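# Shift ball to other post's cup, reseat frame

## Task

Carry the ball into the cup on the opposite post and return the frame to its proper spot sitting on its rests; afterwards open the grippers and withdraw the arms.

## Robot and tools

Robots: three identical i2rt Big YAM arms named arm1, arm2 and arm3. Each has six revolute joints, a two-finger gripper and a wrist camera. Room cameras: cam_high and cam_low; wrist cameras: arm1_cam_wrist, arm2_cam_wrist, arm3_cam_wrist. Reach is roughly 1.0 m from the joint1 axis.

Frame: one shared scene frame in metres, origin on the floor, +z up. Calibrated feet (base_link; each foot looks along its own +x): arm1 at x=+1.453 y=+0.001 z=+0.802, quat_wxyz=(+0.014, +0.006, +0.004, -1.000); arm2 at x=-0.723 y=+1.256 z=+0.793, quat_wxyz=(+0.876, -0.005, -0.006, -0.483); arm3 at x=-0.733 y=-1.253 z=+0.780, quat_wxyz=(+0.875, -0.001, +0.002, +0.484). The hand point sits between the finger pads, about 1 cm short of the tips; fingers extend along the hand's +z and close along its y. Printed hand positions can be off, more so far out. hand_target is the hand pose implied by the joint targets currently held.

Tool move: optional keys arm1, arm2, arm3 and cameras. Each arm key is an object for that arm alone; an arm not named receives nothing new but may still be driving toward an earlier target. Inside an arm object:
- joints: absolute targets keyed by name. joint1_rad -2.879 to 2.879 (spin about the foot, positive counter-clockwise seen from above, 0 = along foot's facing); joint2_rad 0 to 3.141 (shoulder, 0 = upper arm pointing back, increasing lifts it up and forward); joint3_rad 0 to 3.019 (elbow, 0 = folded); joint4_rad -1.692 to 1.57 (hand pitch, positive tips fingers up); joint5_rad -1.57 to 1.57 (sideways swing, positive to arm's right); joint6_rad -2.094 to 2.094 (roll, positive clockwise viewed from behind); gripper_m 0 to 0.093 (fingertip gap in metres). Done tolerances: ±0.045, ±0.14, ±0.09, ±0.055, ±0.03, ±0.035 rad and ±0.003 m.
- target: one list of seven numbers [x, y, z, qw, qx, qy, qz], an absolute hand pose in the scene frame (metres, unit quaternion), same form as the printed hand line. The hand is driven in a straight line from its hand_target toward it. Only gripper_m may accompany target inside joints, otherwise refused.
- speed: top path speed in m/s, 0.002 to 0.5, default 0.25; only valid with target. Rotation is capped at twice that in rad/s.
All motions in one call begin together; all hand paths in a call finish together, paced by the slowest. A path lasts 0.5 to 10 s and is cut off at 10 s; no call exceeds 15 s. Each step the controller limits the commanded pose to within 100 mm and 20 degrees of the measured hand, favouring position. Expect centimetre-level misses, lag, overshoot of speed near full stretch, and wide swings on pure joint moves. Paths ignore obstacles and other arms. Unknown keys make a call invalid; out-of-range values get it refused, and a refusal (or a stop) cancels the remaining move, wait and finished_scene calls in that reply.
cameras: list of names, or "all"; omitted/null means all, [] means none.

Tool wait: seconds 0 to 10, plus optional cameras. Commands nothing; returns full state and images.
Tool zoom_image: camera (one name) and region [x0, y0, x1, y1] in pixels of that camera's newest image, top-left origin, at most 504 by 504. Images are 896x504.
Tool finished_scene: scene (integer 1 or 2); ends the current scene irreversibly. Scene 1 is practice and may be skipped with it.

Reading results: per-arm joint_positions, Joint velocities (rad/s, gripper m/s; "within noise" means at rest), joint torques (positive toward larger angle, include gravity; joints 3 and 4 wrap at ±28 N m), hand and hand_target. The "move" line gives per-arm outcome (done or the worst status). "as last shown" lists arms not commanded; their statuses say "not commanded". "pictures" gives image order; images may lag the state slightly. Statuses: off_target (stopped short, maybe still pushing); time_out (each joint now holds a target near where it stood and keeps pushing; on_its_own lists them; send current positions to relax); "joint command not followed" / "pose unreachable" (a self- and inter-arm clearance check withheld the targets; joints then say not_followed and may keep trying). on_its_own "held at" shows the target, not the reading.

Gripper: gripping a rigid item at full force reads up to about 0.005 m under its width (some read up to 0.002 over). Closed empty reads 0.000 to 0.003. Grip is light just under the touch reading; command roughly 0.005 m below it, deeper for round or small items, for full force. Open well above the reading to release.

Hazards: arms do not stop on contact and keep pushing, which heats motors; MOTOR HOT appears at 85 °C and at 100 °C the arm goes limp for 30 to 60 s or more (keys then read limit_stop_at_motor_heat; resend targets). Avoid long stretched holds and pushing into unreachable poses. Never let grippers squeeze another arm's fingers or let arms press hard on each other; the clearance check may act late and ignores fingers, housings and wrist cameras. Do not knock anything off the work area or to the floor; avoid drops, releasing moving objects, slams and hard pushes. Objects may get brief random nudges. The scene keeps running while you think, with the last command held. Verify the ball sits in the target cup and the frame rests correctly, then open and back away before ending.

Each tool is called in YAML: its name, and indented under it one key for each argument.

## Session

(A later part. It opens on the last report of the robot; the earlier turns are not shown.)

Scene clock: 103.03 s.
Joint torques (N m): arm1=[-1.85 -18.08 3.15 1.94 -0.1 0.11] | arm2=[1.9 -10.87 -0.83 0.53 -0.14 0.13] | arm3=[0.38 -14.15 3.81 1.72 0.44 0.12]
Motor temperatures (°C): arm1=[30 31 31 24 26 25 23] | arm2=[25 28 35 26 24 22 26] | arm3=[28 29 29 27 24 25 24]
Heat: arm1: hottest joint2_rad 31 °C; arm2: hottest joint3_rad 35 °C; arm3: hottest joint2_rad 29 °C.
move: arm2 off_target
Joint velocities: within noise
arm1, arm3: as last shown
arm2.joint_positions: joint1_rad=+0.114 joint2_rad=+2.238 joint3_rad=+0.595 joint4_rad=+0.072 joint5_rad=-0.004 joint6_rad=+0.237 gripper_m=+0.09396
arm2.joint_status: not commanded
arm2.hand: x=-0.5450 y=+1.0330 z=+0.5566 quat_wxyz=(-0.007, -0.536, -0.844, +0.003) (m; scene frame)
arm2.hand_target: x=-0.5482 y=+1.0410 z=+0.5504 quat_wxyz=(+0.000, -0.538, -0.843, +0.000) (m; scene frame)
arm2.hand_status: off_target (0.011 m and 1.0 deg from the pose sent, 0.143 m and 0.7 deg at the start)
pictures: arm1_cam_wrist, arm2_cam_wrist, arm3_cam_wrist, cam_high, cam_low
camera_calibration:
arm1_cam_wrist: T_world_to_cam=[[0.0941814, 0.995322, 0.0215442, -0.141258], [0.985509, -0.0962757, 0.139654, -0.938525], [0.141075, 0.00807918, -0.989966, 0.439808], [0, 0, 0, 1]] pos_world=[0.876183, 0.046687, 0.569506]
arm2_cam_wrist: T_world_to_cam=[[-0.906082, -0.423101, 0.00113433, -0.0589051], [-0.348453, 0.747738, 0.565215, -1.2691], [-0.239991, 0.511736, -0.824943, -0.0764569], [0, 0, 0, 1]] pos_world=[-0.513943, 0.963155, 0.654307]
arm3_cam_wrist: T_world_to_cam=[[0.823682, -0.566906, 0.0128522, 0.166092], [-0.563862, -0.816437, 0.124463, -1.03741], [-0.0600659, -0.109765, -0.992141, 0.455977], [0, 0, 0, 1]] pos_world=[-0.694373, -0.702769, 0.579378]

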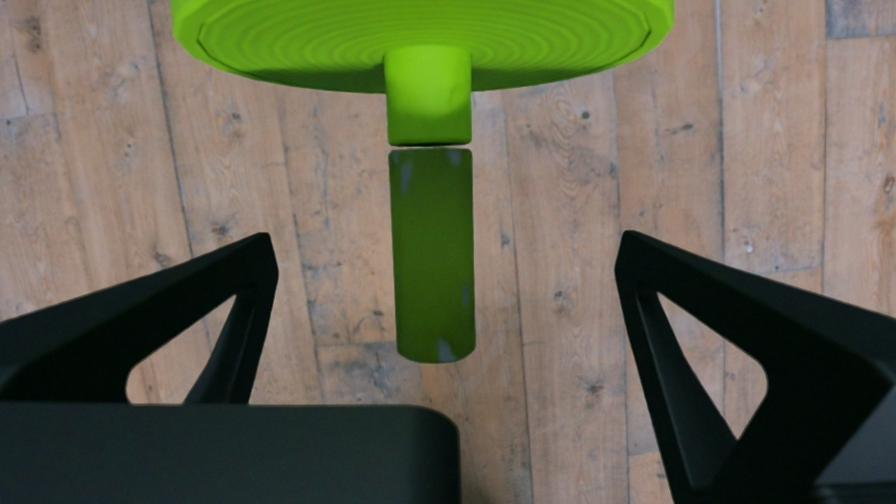

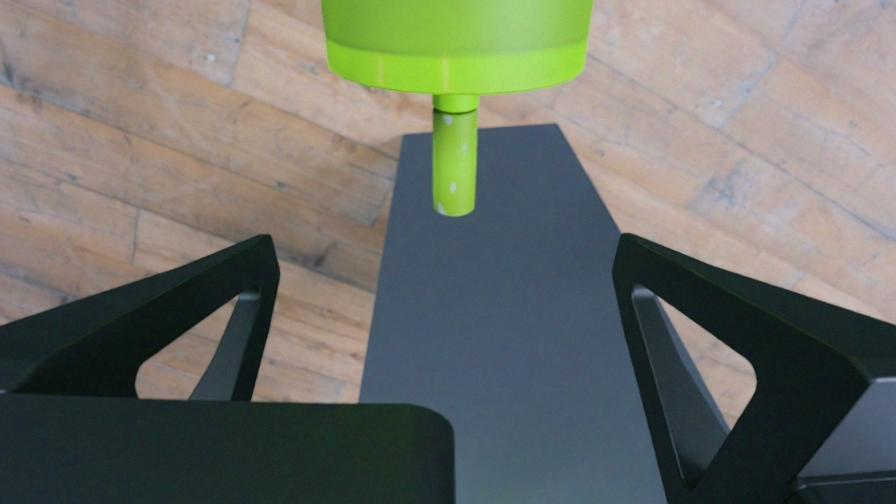

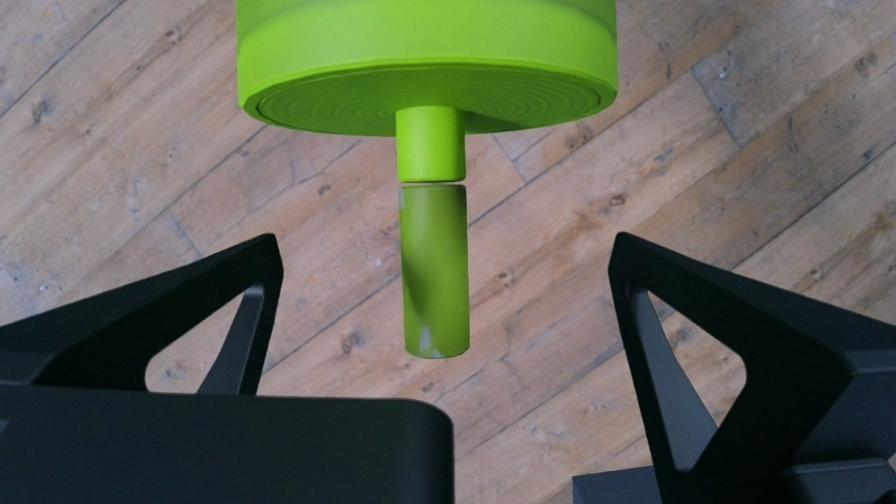

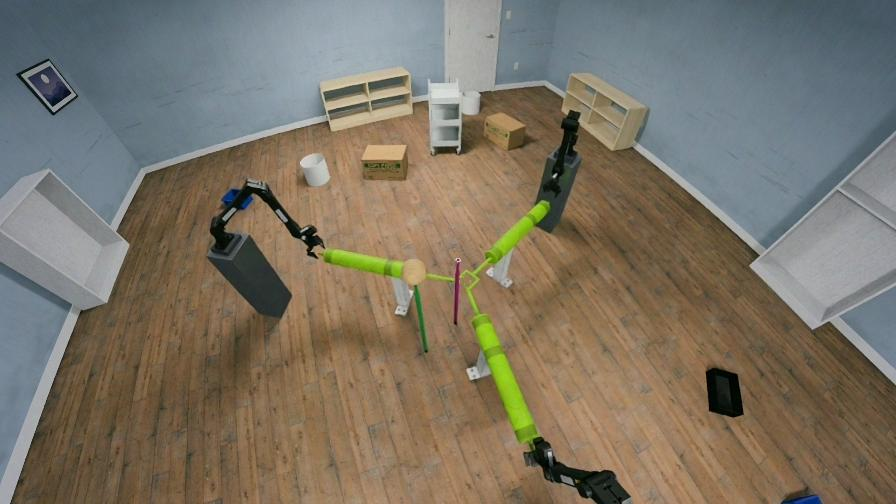

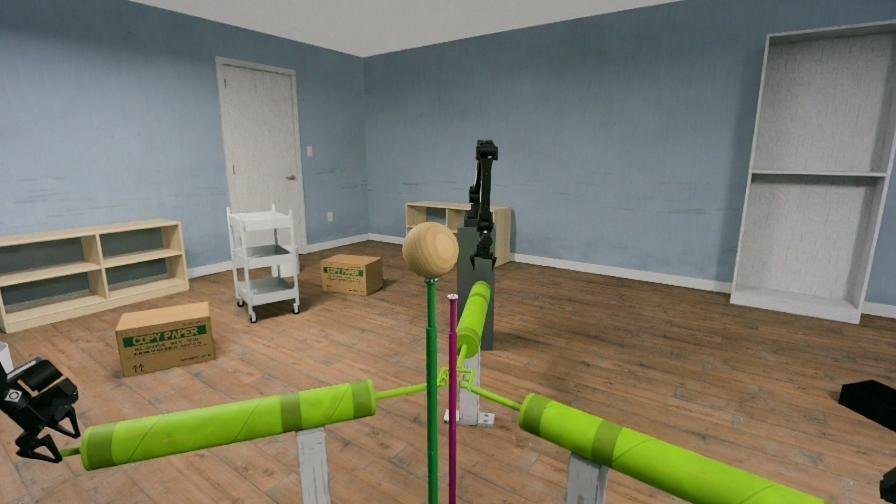

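move:
  arm1: {"target":[0.881,0.051,0.447,-0.012,0.965,-0.0447,-0.2585],"speed":0.15}
  arm2: {"target":[-0.553,1.052,0.437,0,0.538,0.843,0],"speed":0.15}
  arm3: {"target":[-0.710,-0.715,0.437,-0.23,0.4438,-0.858,-0.119],"speed":0.15}

move:
  arm1: {"joints":{"gripper_m":0.03}}
  arm2: {"joints":{"gripper_m":0.03}}
  arm3: {"joints":{"gripper_m":0.03}}

zoom_image:
  camera: "cam_high"
  region: [390, 230, 510, 330]

Scene clock: 123.37 s.
Joint torques (N m): arm1=[-1.61 -17.73 3.36 1.74 -0.05 0.12] | arm2=[2.08 -11.69 -1.91 0.44 -0.15 0.12] | arm3=[0.73 -13.92 3.73 1.73 0.44 0.14]
Motor temperatures (°C): arm1=[30 33 30 24 26 25 23] | arm2=[25 28 32 26 24 22 26] | arm3=[28 29 28 27 24 25 24]
Heat: arm1: hottest joint2_rad 33 °C; arm2: hottest joint3_rad 32 °C; arm3: hottest joint2_rad 29 °C.
move: arm1 done; arm2 done; arm3 done
Joint velocities: within noise
arm1.joint_positions: joint1_rad=-0.103 joint2_rad=+2.667 joint3_rad=+1.249 joint4_rad=+0.361 joint5_rad=-0.001 joint6_rad=+0.020 gripper_m=+0.09396
arm1.joint_status: not commanded
arm1.hand: x=+0.8894 y=+0.0461 z=+0.4472 quat_wxyz=(+0.011, -0.967, +0.044, +0.249) (m; scene frame)
arm1.hand_target: x=+0.8812 y=+0.0509 z=+0.4473 quat_wxyz=(+0.012, -0.965, +0.045, +0.258) (m; scene frame)
arm1.hand_status: done (0.010 m and 1.1 deg from the pose sent, 0.016 m and 1.7 deg at the start)
arm2.joint_positions: joint1_rad=+0.127 joint2_rad=+2.632 joint3_rad=+0.745 joint4_rad=+0.305 joint5_rad=-0.004 joint6_rad=+0.251 gripper_m=+0.09396
arm2.joint_status: not commanded
arm2.hand: x=-0.5532 y=+1.0475 z=+0.4441 quat_wxyz=(-0.002, -0.536, -0.844, +0.001) (m; scene frame)
arm2.hand_target: x=-0.5532 y=+1.0520 z=+0.4373 quat_wxyz=(+0.000, -0.538, -0.843, +0.000) (m; scene frame)
arm2.hand_status: done (0.008 m and 0.3 deg from the pose sent, 0.121 m and 1.0 deg at the start)
arm3.joint_positions: joint1_rad=+0.606 joint2_rad=+2.617 joint3_rad=+1.186 joint4_rad=+0.275 joint5_rad=+0.317 joint6_rad=+0.592 gripper_m=+0.09396
arm3.joint_status: not commanded
arm3.hand: x=-0.7053 y=-0.7199 z=+0.4436 quat_wxyz=(-0.227, +0.446, -0.858, -0.112) (m; scene frame)
arm3.hand_target: x=-0.7100 y=-0.7154 z=+0.4371 quat_wxyz=(-0.230, +0.444, -0.858, -0.119) (m; scene frame)
arm3.hand_status: done (0.009 m and 0.9 deg from the pose sent, 0.019 m and 1.1 deg at the start)
pictures: arm1_cam_wrist, arm2_cam_wrist, arm3_cam_wrist, cam_high, cam_low
camera_calibration:
arm1_cam_wrist: T_world_to_cam=[[0.0943154, 0.995314, 0.0213273, -0.141176], [0.986955, -0.0962882, 0.129032, -0.928638], [0.130481, 0.00887935, -0.991411, 0.451737], [0, 0, 0, 1]] pos_world=[0.870896, 0.0470861, 0.570692]
arm2_cam_wrist: T_world_to_cam=[[-0.906894, -0.421339, 0.00409604, -0.0637024], [-0.342696, 0.743208, 0.574631, -1.21542], [-0.245159, 0.519725, -0.818403, -0.192792], [0, 0, 0, 1]] pos_world=[-0.521555, 0.976666, 0.540895]
arm3_cam_wrist: T_world_to_cam=[[0.820856, -0.571022, 0.0113787, 0.162569], [-0.567901, -0.813929, 0.122507, -1.03755], [-0.0606925, -0.107022, -0.992402, 0.446513], [0, 0, 0, 1]] pos_world=[-0.695573, -0.703876, 0.568378]

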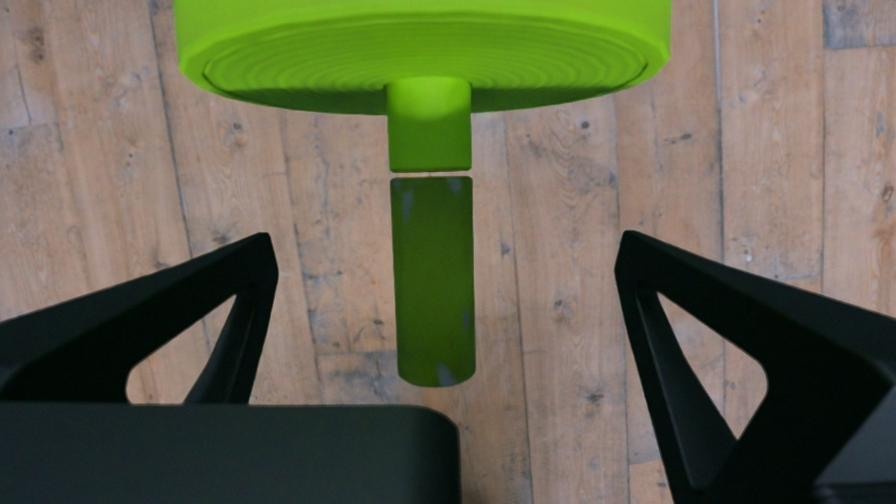

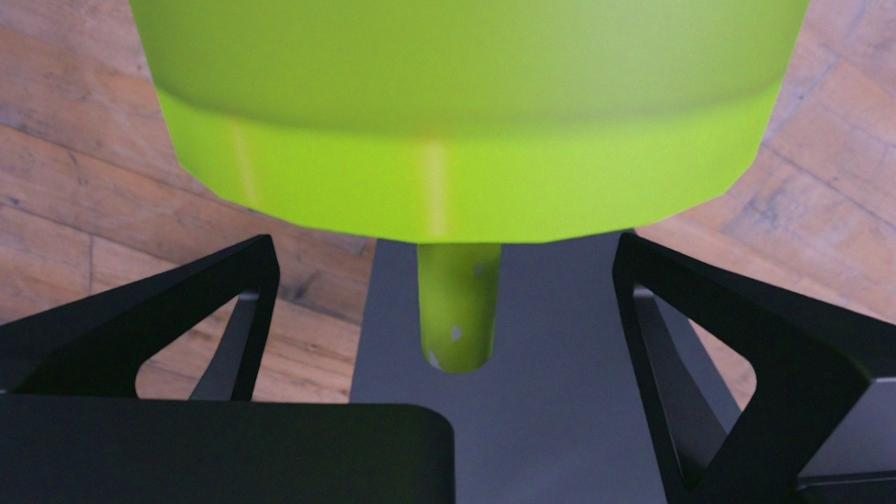

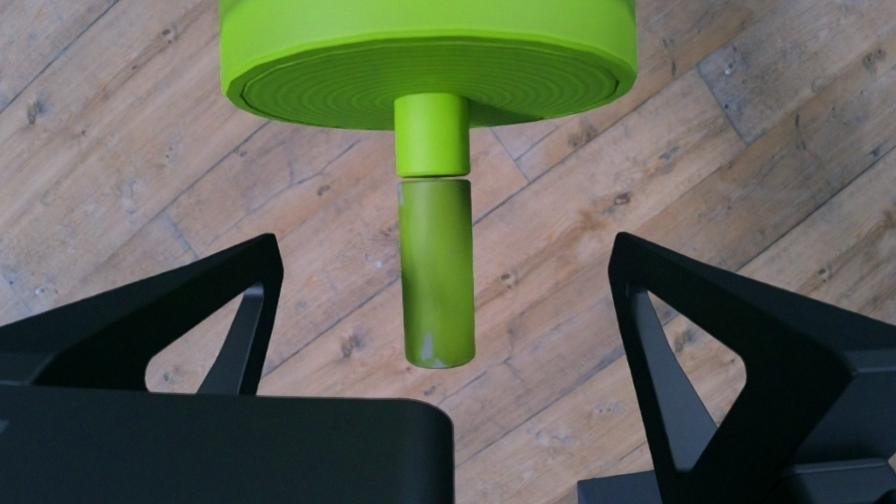

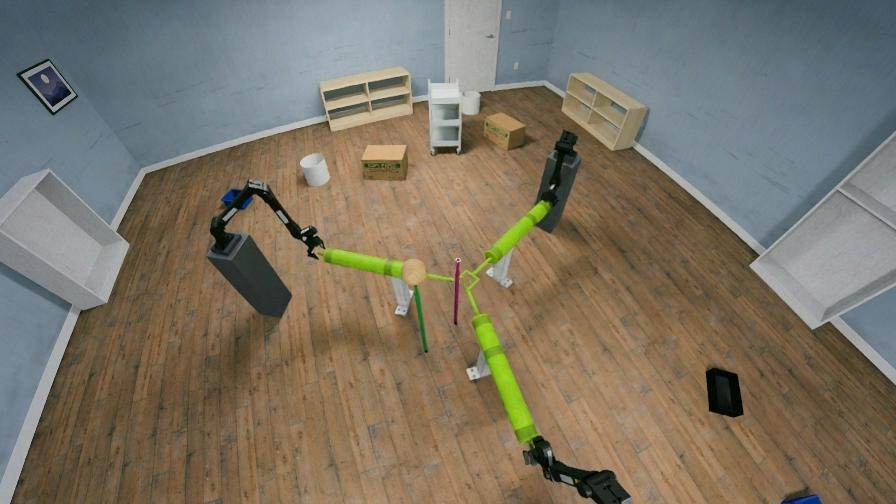

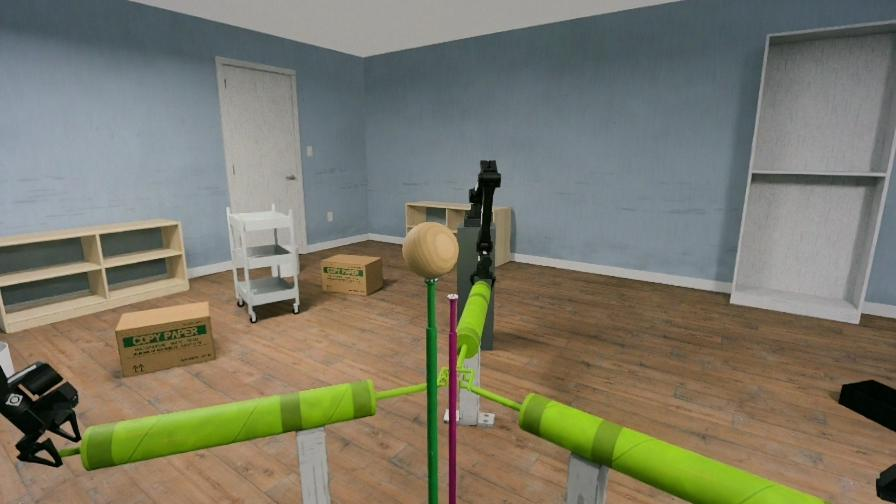

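Scene clock: 124.13 s.
Joint torques (N m): arm1=[-1.55 -17.73 3.37 1.73 -0.05 0.13] | arm2=[2.08 -11.63 -1.91 0.43 -0.15 0.12] | arm3=[0.85 -13.92 3.73 1.73 0.44 0.12]
Motor temperatures (°C): arm1=[30 33 30 24 26 25 23] | arm2=[25 28 32 26 24 22 26] | arm3=[28 29 28 27 24 25 24]
Heat: arm1: hottest joint2_rad 33 °C; arm2: hottest joint3_rad 32 °C; arm3: hottest joint2_rad 29 °C.
move: arm1 done; arm2 done; arm3 done
Joint velocities: within noise
arm1.joint_positions: joint1_rad=-0.103 joint2_rad=+2.667 joint3_rad=+1.249 joint4_rad=+0.361 joint5_rad=-0.001 joint6_rad=+0.020 gripper_m=+0.03020
arm1.joint_status: all done
arm1.hand: x=+0.8894 y=+0.0461 z=+0.4472 quat_wxyz=(+0.011, -0.967, +0.044, +0.249) (m; scene frame)
arm1.hand_target: x=+0.8812 y=+0.0509 z=+0.4473 quat_wxyz=(+0.012, -0.965, +0.045, +0.258) (m; scene frame)
arm1.hand_status: not commanded
arm2.joint_positions: joint1_rad=+0.127 joint2_rad=+2.632 joint3_rad=+0.745 joint4_rad=+0.305 joint5_rad=-0.004 joint6_rad=+0.251 gripper_m=+0.03018
arm2.joint_status: all done
arm2.hand: x=-0.5532 y=+1.0475 z=+0.4441 quat_wxyz=(-0.002, -0.537, -0.844, +0.001) (m; scene frame)
arm2.hand_target: x=-0.5532 y=+1.0520 z=+0.4373 quat_wxyz=(+0.000, -0.538, -0.843, +0.000) (m; scene frame)
arm2.hand_status: not commanded
arm3.joint_positions: joint1_rad=+0.606 joint2_rad=+2.617 joint3_rad=+1.186 joint4_rad=+0.275 joint5_rad=+0.317 joint6_rad=+0.593 gripper_m=+0.03016
arm3.joint_status: all done
arm3.hand: x=-0.7053 y=-0.7196 z=+0.4437 quat_wxyz=(-0.227, +0.446, -0.859, -0.112) (m; scene frame)
arm3.hand_target: x=-0.7100 y=-0.7152 z=+0.4372 quat_wxyz=(-0.230, +0.444, -0.858, -0.119) (m; scene frame)
arm3.hand_status: not commanded
pictures: arm1_cam_wrist, arm2_cam_wrist, arm3_cam_wrist, cam_high, cam_low
camera_calibration:
arm1_cam_wrist: T_world_to_cam=[[0.0943154, 0.995314, 0.0213273, -0.141176], [0.986955, -0.0962882, 0.129032, -0.928638], [0.130481, 0.00887935, -0.991411, 0.451737], [0, 0, 0, 1]] pos_world=[0.870896, 0.0470861, 0.570692]
arm2_cam_wrist: T_world_to_cam=[[-0.907056, -0.42099, 0.00409631, -0.0641293], [-0.342409, 0.743339, 0.574634, -1.21539], [-0.24496, 0.519823, -0.8184, -0.192785], [0, 0, 0, 1]] pos_world=[-0.521555, 0.976666, 0.540895]
arm3_cam_wrist: T_world_to_cam=[[0.820645, -0.571336, 0.0107955, 0.162645], [-0.568184, -0.813814, 0.121957, -1.03721], [-0.060893, -0.106217, -0.992477, 0.447103], [0, 0, 0, 1]] pos_world=[-0.695572, -0.703678, 0.568478]

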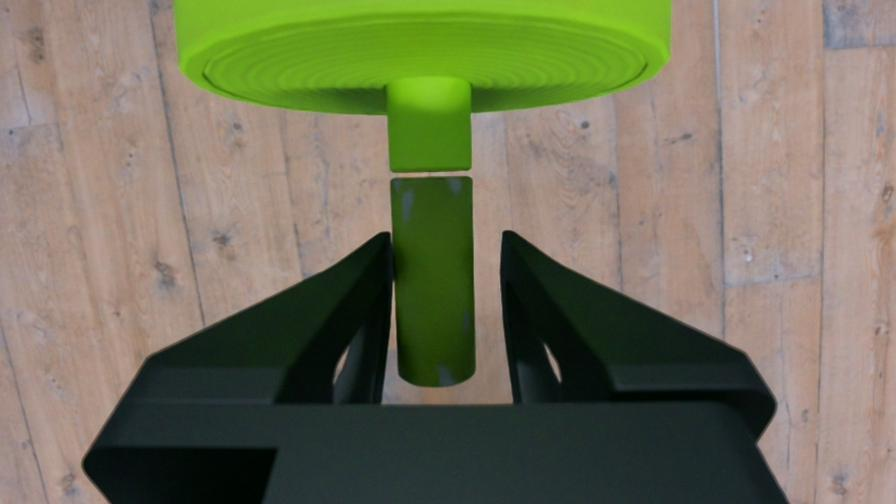

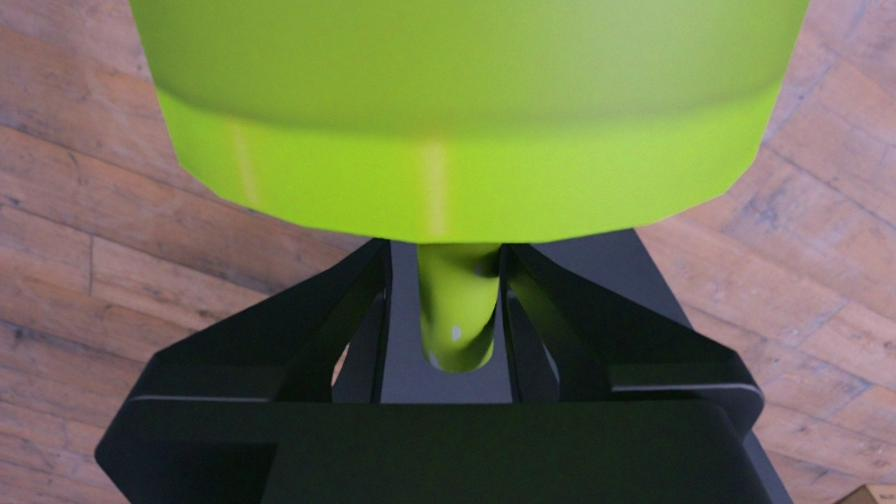

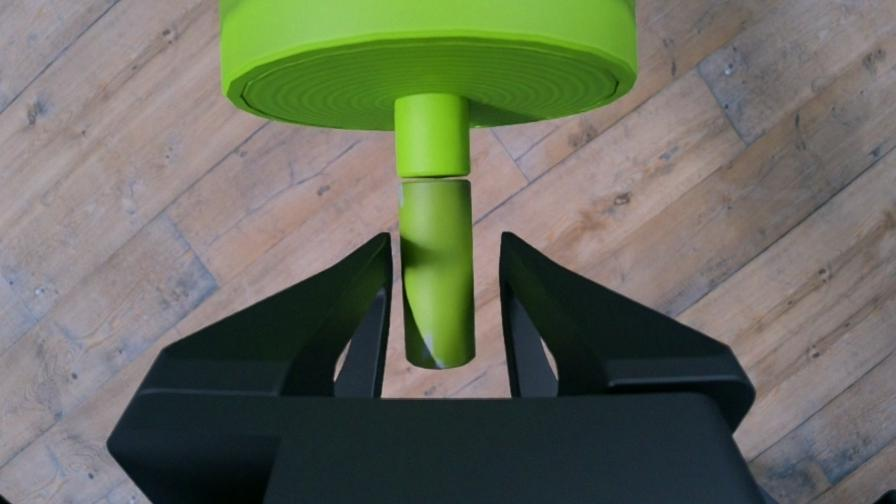

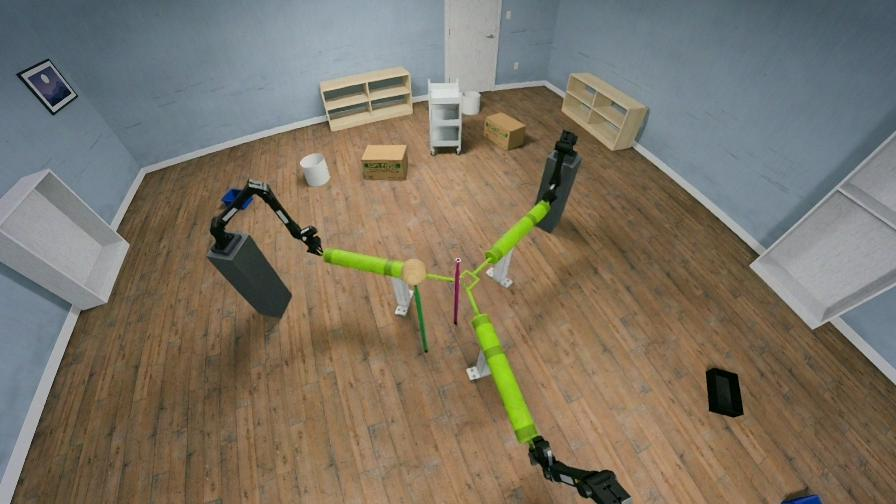

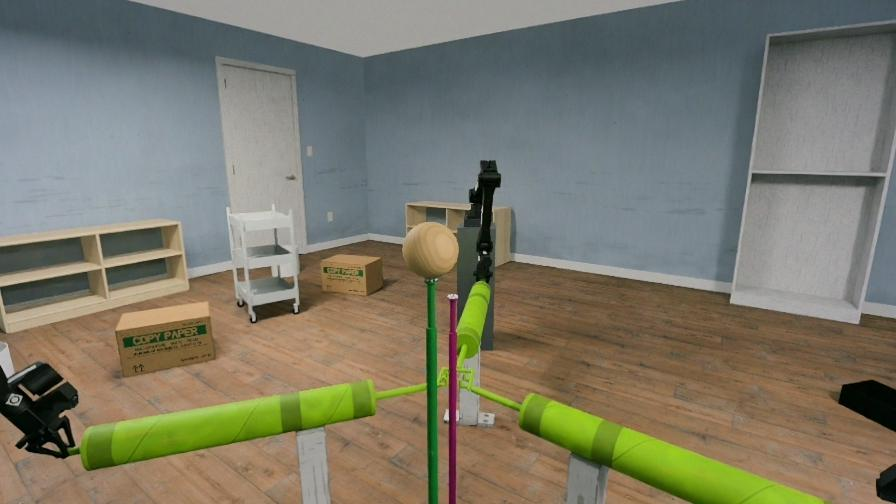

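Scaled by 4.200 from the camera's 896x504 image, which has a finer 1280x720 frame.

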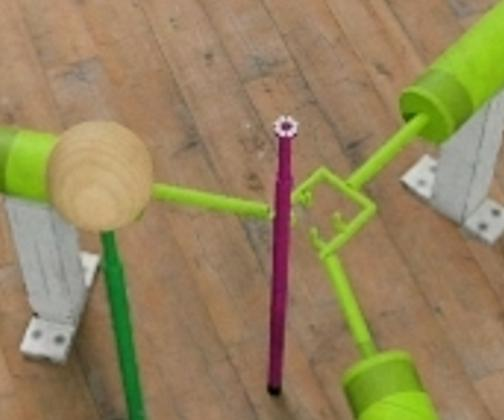

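move:
  arm1: {"joints":{"gripper_m":0.012}}
  arm2: {"joints":{"gripper_m":0.012}}
  arm3: {"joints":{"gripper_m":0.012}}
  cameras: ["arm2_cam_wrist"]

Scene clock: 128.70 s.
Joint torques (N m): arm1=[-1.67 -17.67 3.36 1.73 0.28 0.18] | arm2=[2.02 -11.75 -1.92 0.43 -0.43 0.11] | arm3=[0.67 -13.98 3.54 1.63 0.42 0.12]
Motor temperatures (°C): arm1=[30 32 30 24 26 25 23] | arm2=[25 29 31 26 24 22 26] | arm3=[28 29 27 27 24 25 24]
Heat: arm1: hottest joint2_rad 32 °C; arm2: hottest joint3_rad 31 °C; arm3: hottest joint2_rad 29 °C.
move: arm1 off_target; arm2 off_target; arm3 off_target
Joint velocities: within noise
arm1.joint_positions: joint1_rad=-0.102 joint2_rad=+2.667 joint3_rad=+1.249 joint4_rad=+0.361 joint5_rad=-0.010 joint6_rad=+0.015 gripper_m=+0.01886
arm1.joint_status: gripper_m off_target (ended at +0.01889, target +0.01200)
arm1.hand: x=+0.8895 y=+0.0444 z=+0.4470 quat_wxyz=(+0.007, -0.968, +0.040, +0.249) (m; scene frame)
arm1.hand_target: x=+0.8813 y=+0.0509 z=+0.4471 quat_wxyz=(+0.012, -0.965, +0.045, +0.258) (m; scene frame)
arm1.hand_status: not commanded
arm2.joint_positions: joint1_rad=+0.127 joint2_rad=+2.633 joint3_rad=+0.745 joint4_rad=+0.305 joint5_rad=+0.003 joint6_rad=+0.252 gripper_m=+0.01805
arm2.joint_status: gripper_m off_target (ended at +0.01808, target +0.01200)
arm2.hand: x=-0.5543 y=+1.0470 z=+0.4439 quat_wxyz=(+0.000, -0.537, -0.844, +0.004) (m; scene frame)
arm2.hand_target: x=-0.5532 y=+1.0521 z=+0.4372 quat_wxyz=(+0.000, -0.538, -0.843, +0.000) (m; scene frame)
arm2.hand_status: not commanded
arm3.joint_positions: joint1_rad=+0.608 joint2_rad=+2.617 joint3_rad=+1.189 joint4_rad=+0.277 joint5_rad=+0.317 joint6_rad=+0.593 gripper_m=+0.01723
arm3.joint_status: gripper_m off_target (ended at +0.01727, target +0.01200)
arm3.hand: x=-0.7062 y=-0.7177 z=+0.4441 quat_wxyz=(-0.228, +0.446, -0.858, -0.114) (m; scene frame)
arm3.hand_target: x=-0.7100 y=-0.7153 z=+0.4372 quat_wxyz=(-0.230, +0.444, -0.858, -0.119) (m; scene frame)
arm3.hand_status: not commanded
pictures: arm2_cam_wrist
camera_calibration:
arm2_cam_wrist: T_world_to_cam=[[-0.907017, -0.420932, 0.0116613, -0.0687182], [-0.338731, 0.745784, 0.573645, -1.21545], [-0.250162, 0.516356, -0.819021, -0.191974], [0, 0, 0, 1]] pos_world=[-0.522062, 0.976661, 0.540805]

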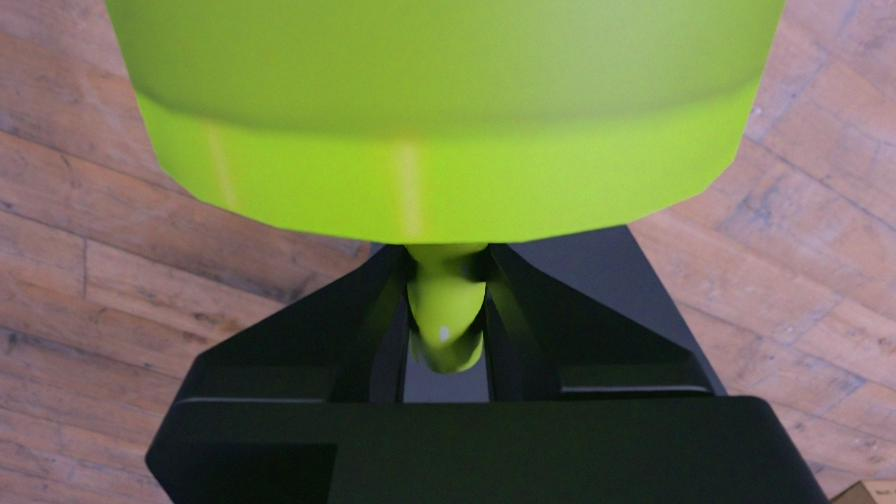

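move:
  arm1: {"target":[0.881,0.047,0.50,-0.012,0.965,-0.0447,-0.2585],"speed":0.1}
  arm2: {"target":[-0.554,1.052,0.49,0,0.538,0.843,0],"speed":0.1}
  arm3: {"target":[-0.710,-0.715,0.49,-0.23,0.4438,-0.858,-0.119],"speed":0.1}

Scene clock: 136.30 s.
Joint torques (N m): arm1=[-1.14 -21.42 1.54 1.05 0.39 0.24] | arm2=[1.67 -15.85 -4.11 -0.29 -0.38 0.08] | arm3=[1.2 -18.08 1.47 0.53 0.4 0.13]
Motor temperatures (°C): arm1=[30 32 30 24 26 25 24] | arm2=[25 29 30 26 24 22 26] | arm3=[28 30 27 27 24 25 24]
Heat: arm1: hottest joint2_rad 32 °C; arm2: hottest joint3_rad 30 °C; arm3: hottest joint2_rad 30 °C.
move: arm1 off_target; arm2 off_target; arm3 off_target
Joint velocities: within noise
arm1.joint_positions: joint1_rad=-0.101 joint2_rad=+2.581 joint3_rad=+1.184 joint4_rad=+0.332 joint5_rad=-0.010 joint6_rad=+0.014 gripper_m=+0.01886
arm1.joint_status: not commanded
arm1.hand: x=+0.8938 y=+0.0429 z=+0.4785 quat_wxyz=(+0.007, -0.969, +0.039, +0.245) (m; scene frame)
arm1.hand_target: x=+0.8810 y=+0.0471 z=+0.4994 quat_wxyz=(+0.012, -0.965, +0.045, +0.259) (m; scene frame)
arm1.hand_status: off_target (0.025 m and 1.8 deg from the pose sent, 0.054 m and 1.3 deg at the start)
arm2.joint_positions: joint1_rad=+0.127 joint2_rad=+2.520 joint3_rad=+0.682 joint4_rad=+0.261 joint5_rad=+0.002 joint6_rad=+0.252 gripper_m=+0.01805
arm2.joint_status: not commanded
arm2.hand: x=-0.5522 y=+1.0451 z=+0.4789 quat_wxyz=(-0.003, -0.537, -0.844, +0.005) (m; scene frame)
arm2.hand_target: x=-0.5541 y=+1.0520 z=+0.4893 quat_wxyz=(+0.000, -0.538, -0.843, +0.000) (m; scene frame)
arm2.hand_status: off_target (0.013 m and 0.7 deg from the pose sent, 0.046 m and 0.5 deg at the start)
arm3.joint_positions: joint1_rad=+0.601 joint2_rad=+2.539 joint3_rad=+1.134 joint4_rad=+0.252 joint5_rad=+0.318 joint6_rad=+0.592 gripper_m=+0.01723
arm3.joint_status: not commanded
arm3.hand: x=-0.7024 y=-0.7205 z=+0.4734 quat_wxyz=(-0.229, +0.443, -0.859, -0.112) (m; scene frame)
arm3.hand_target: x=-0.7098 y=-0.7152 z=+0.4893 quat_wxyz=(-0.230, +0.444, -0.858, -0.119) (m; scene frame)
arm3.hand_status: off_target (0.019 m and 0.8 deg from the pose sent, 0.046 m and 0.7 deg at the start)
pictures: arm1_cam_wrist, arm2_cam_wrist, arm3_cam_wrist, cam_high, cam_low
camera_calibration:
arm1_cam_wrist: T_world_to_cam=[[0.0833443, 0.99638, 0.0167782, -0.127201], [0.986811, -0.0848651, 0.137846, -0.94184], [0.13877, 0.00506829, -0.990312, 0.474341], [0, 0, 0, 1]] pos_world=[0.874196, 0.0444066, 0.601708]
arm2_cam_wrist: T_world_to_cam=[[-0.907048, -0.42093, 0.00900039, -0.0667439], [-0.341494, 0.74804, 0.56905, -1.23497], [-0.246263, 0.513082, -0.822254, -0.154638], [0, 0, 0, 1]] pos_world=[-0.520357, 0.975057, 0.57621]
arm3_cam_wrist: T_world_to_cam=[[0.817956, -0.575191, 0.0101889, 0.154982], [-0.572131, -0.811497, 0.118905, -1.03952], [-0.0601246, -0.103088, -0.992853, 0.479581], [0, 0, 0, 1]] pos_world=[-0.692675, -0.704986, 0.598178]

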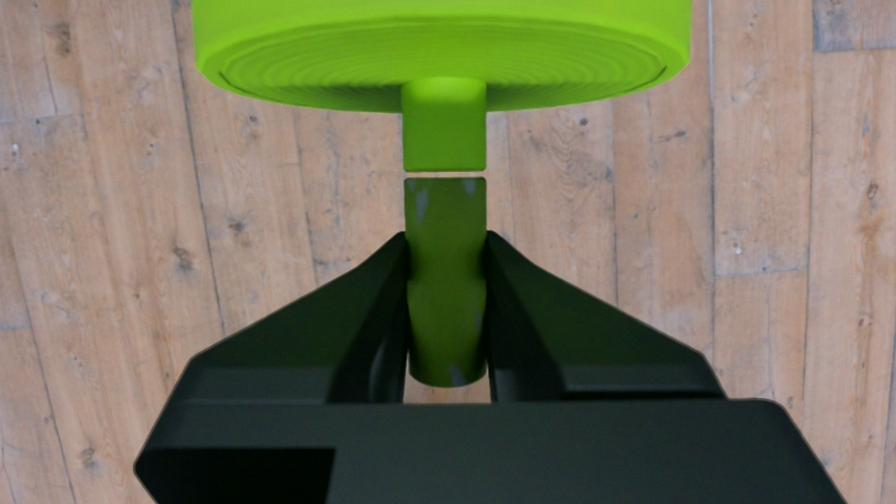

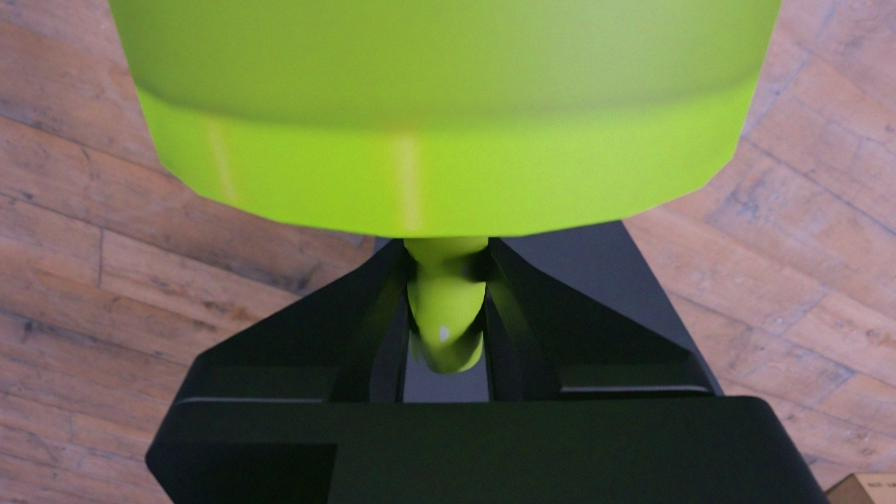

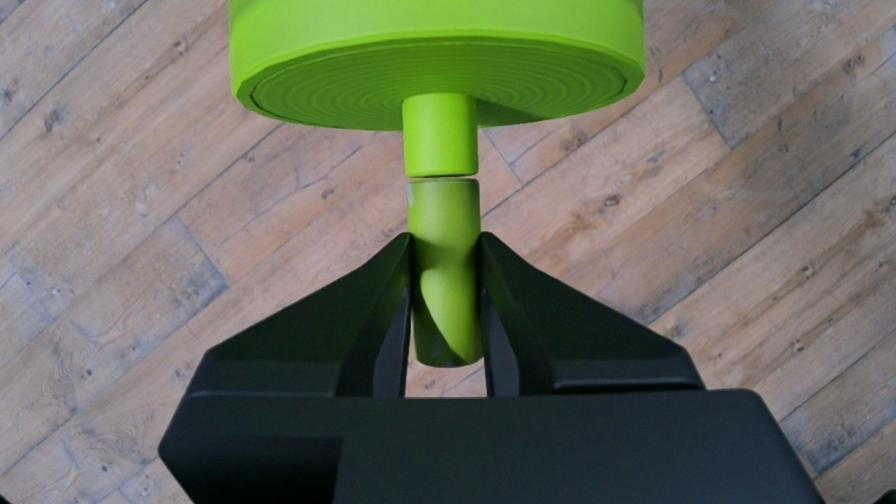

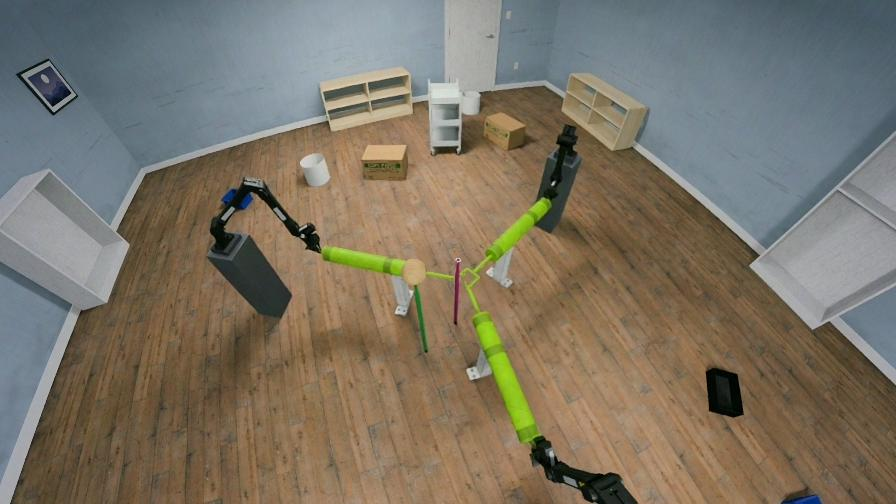

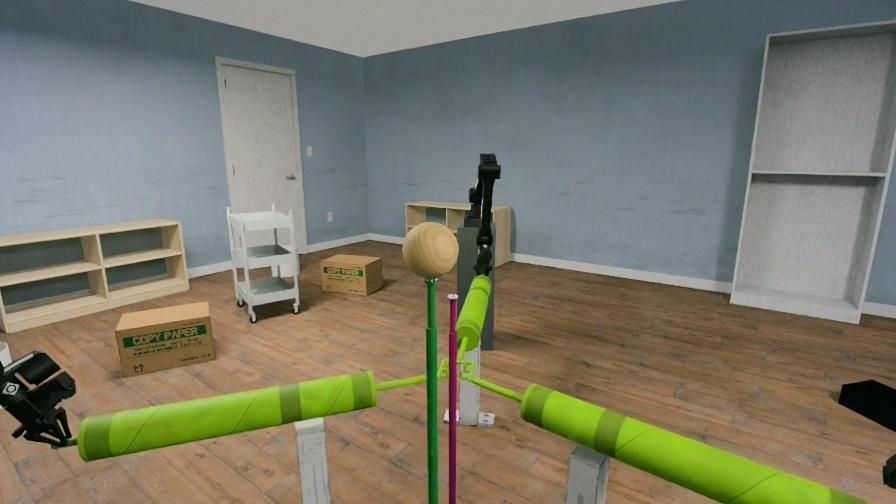

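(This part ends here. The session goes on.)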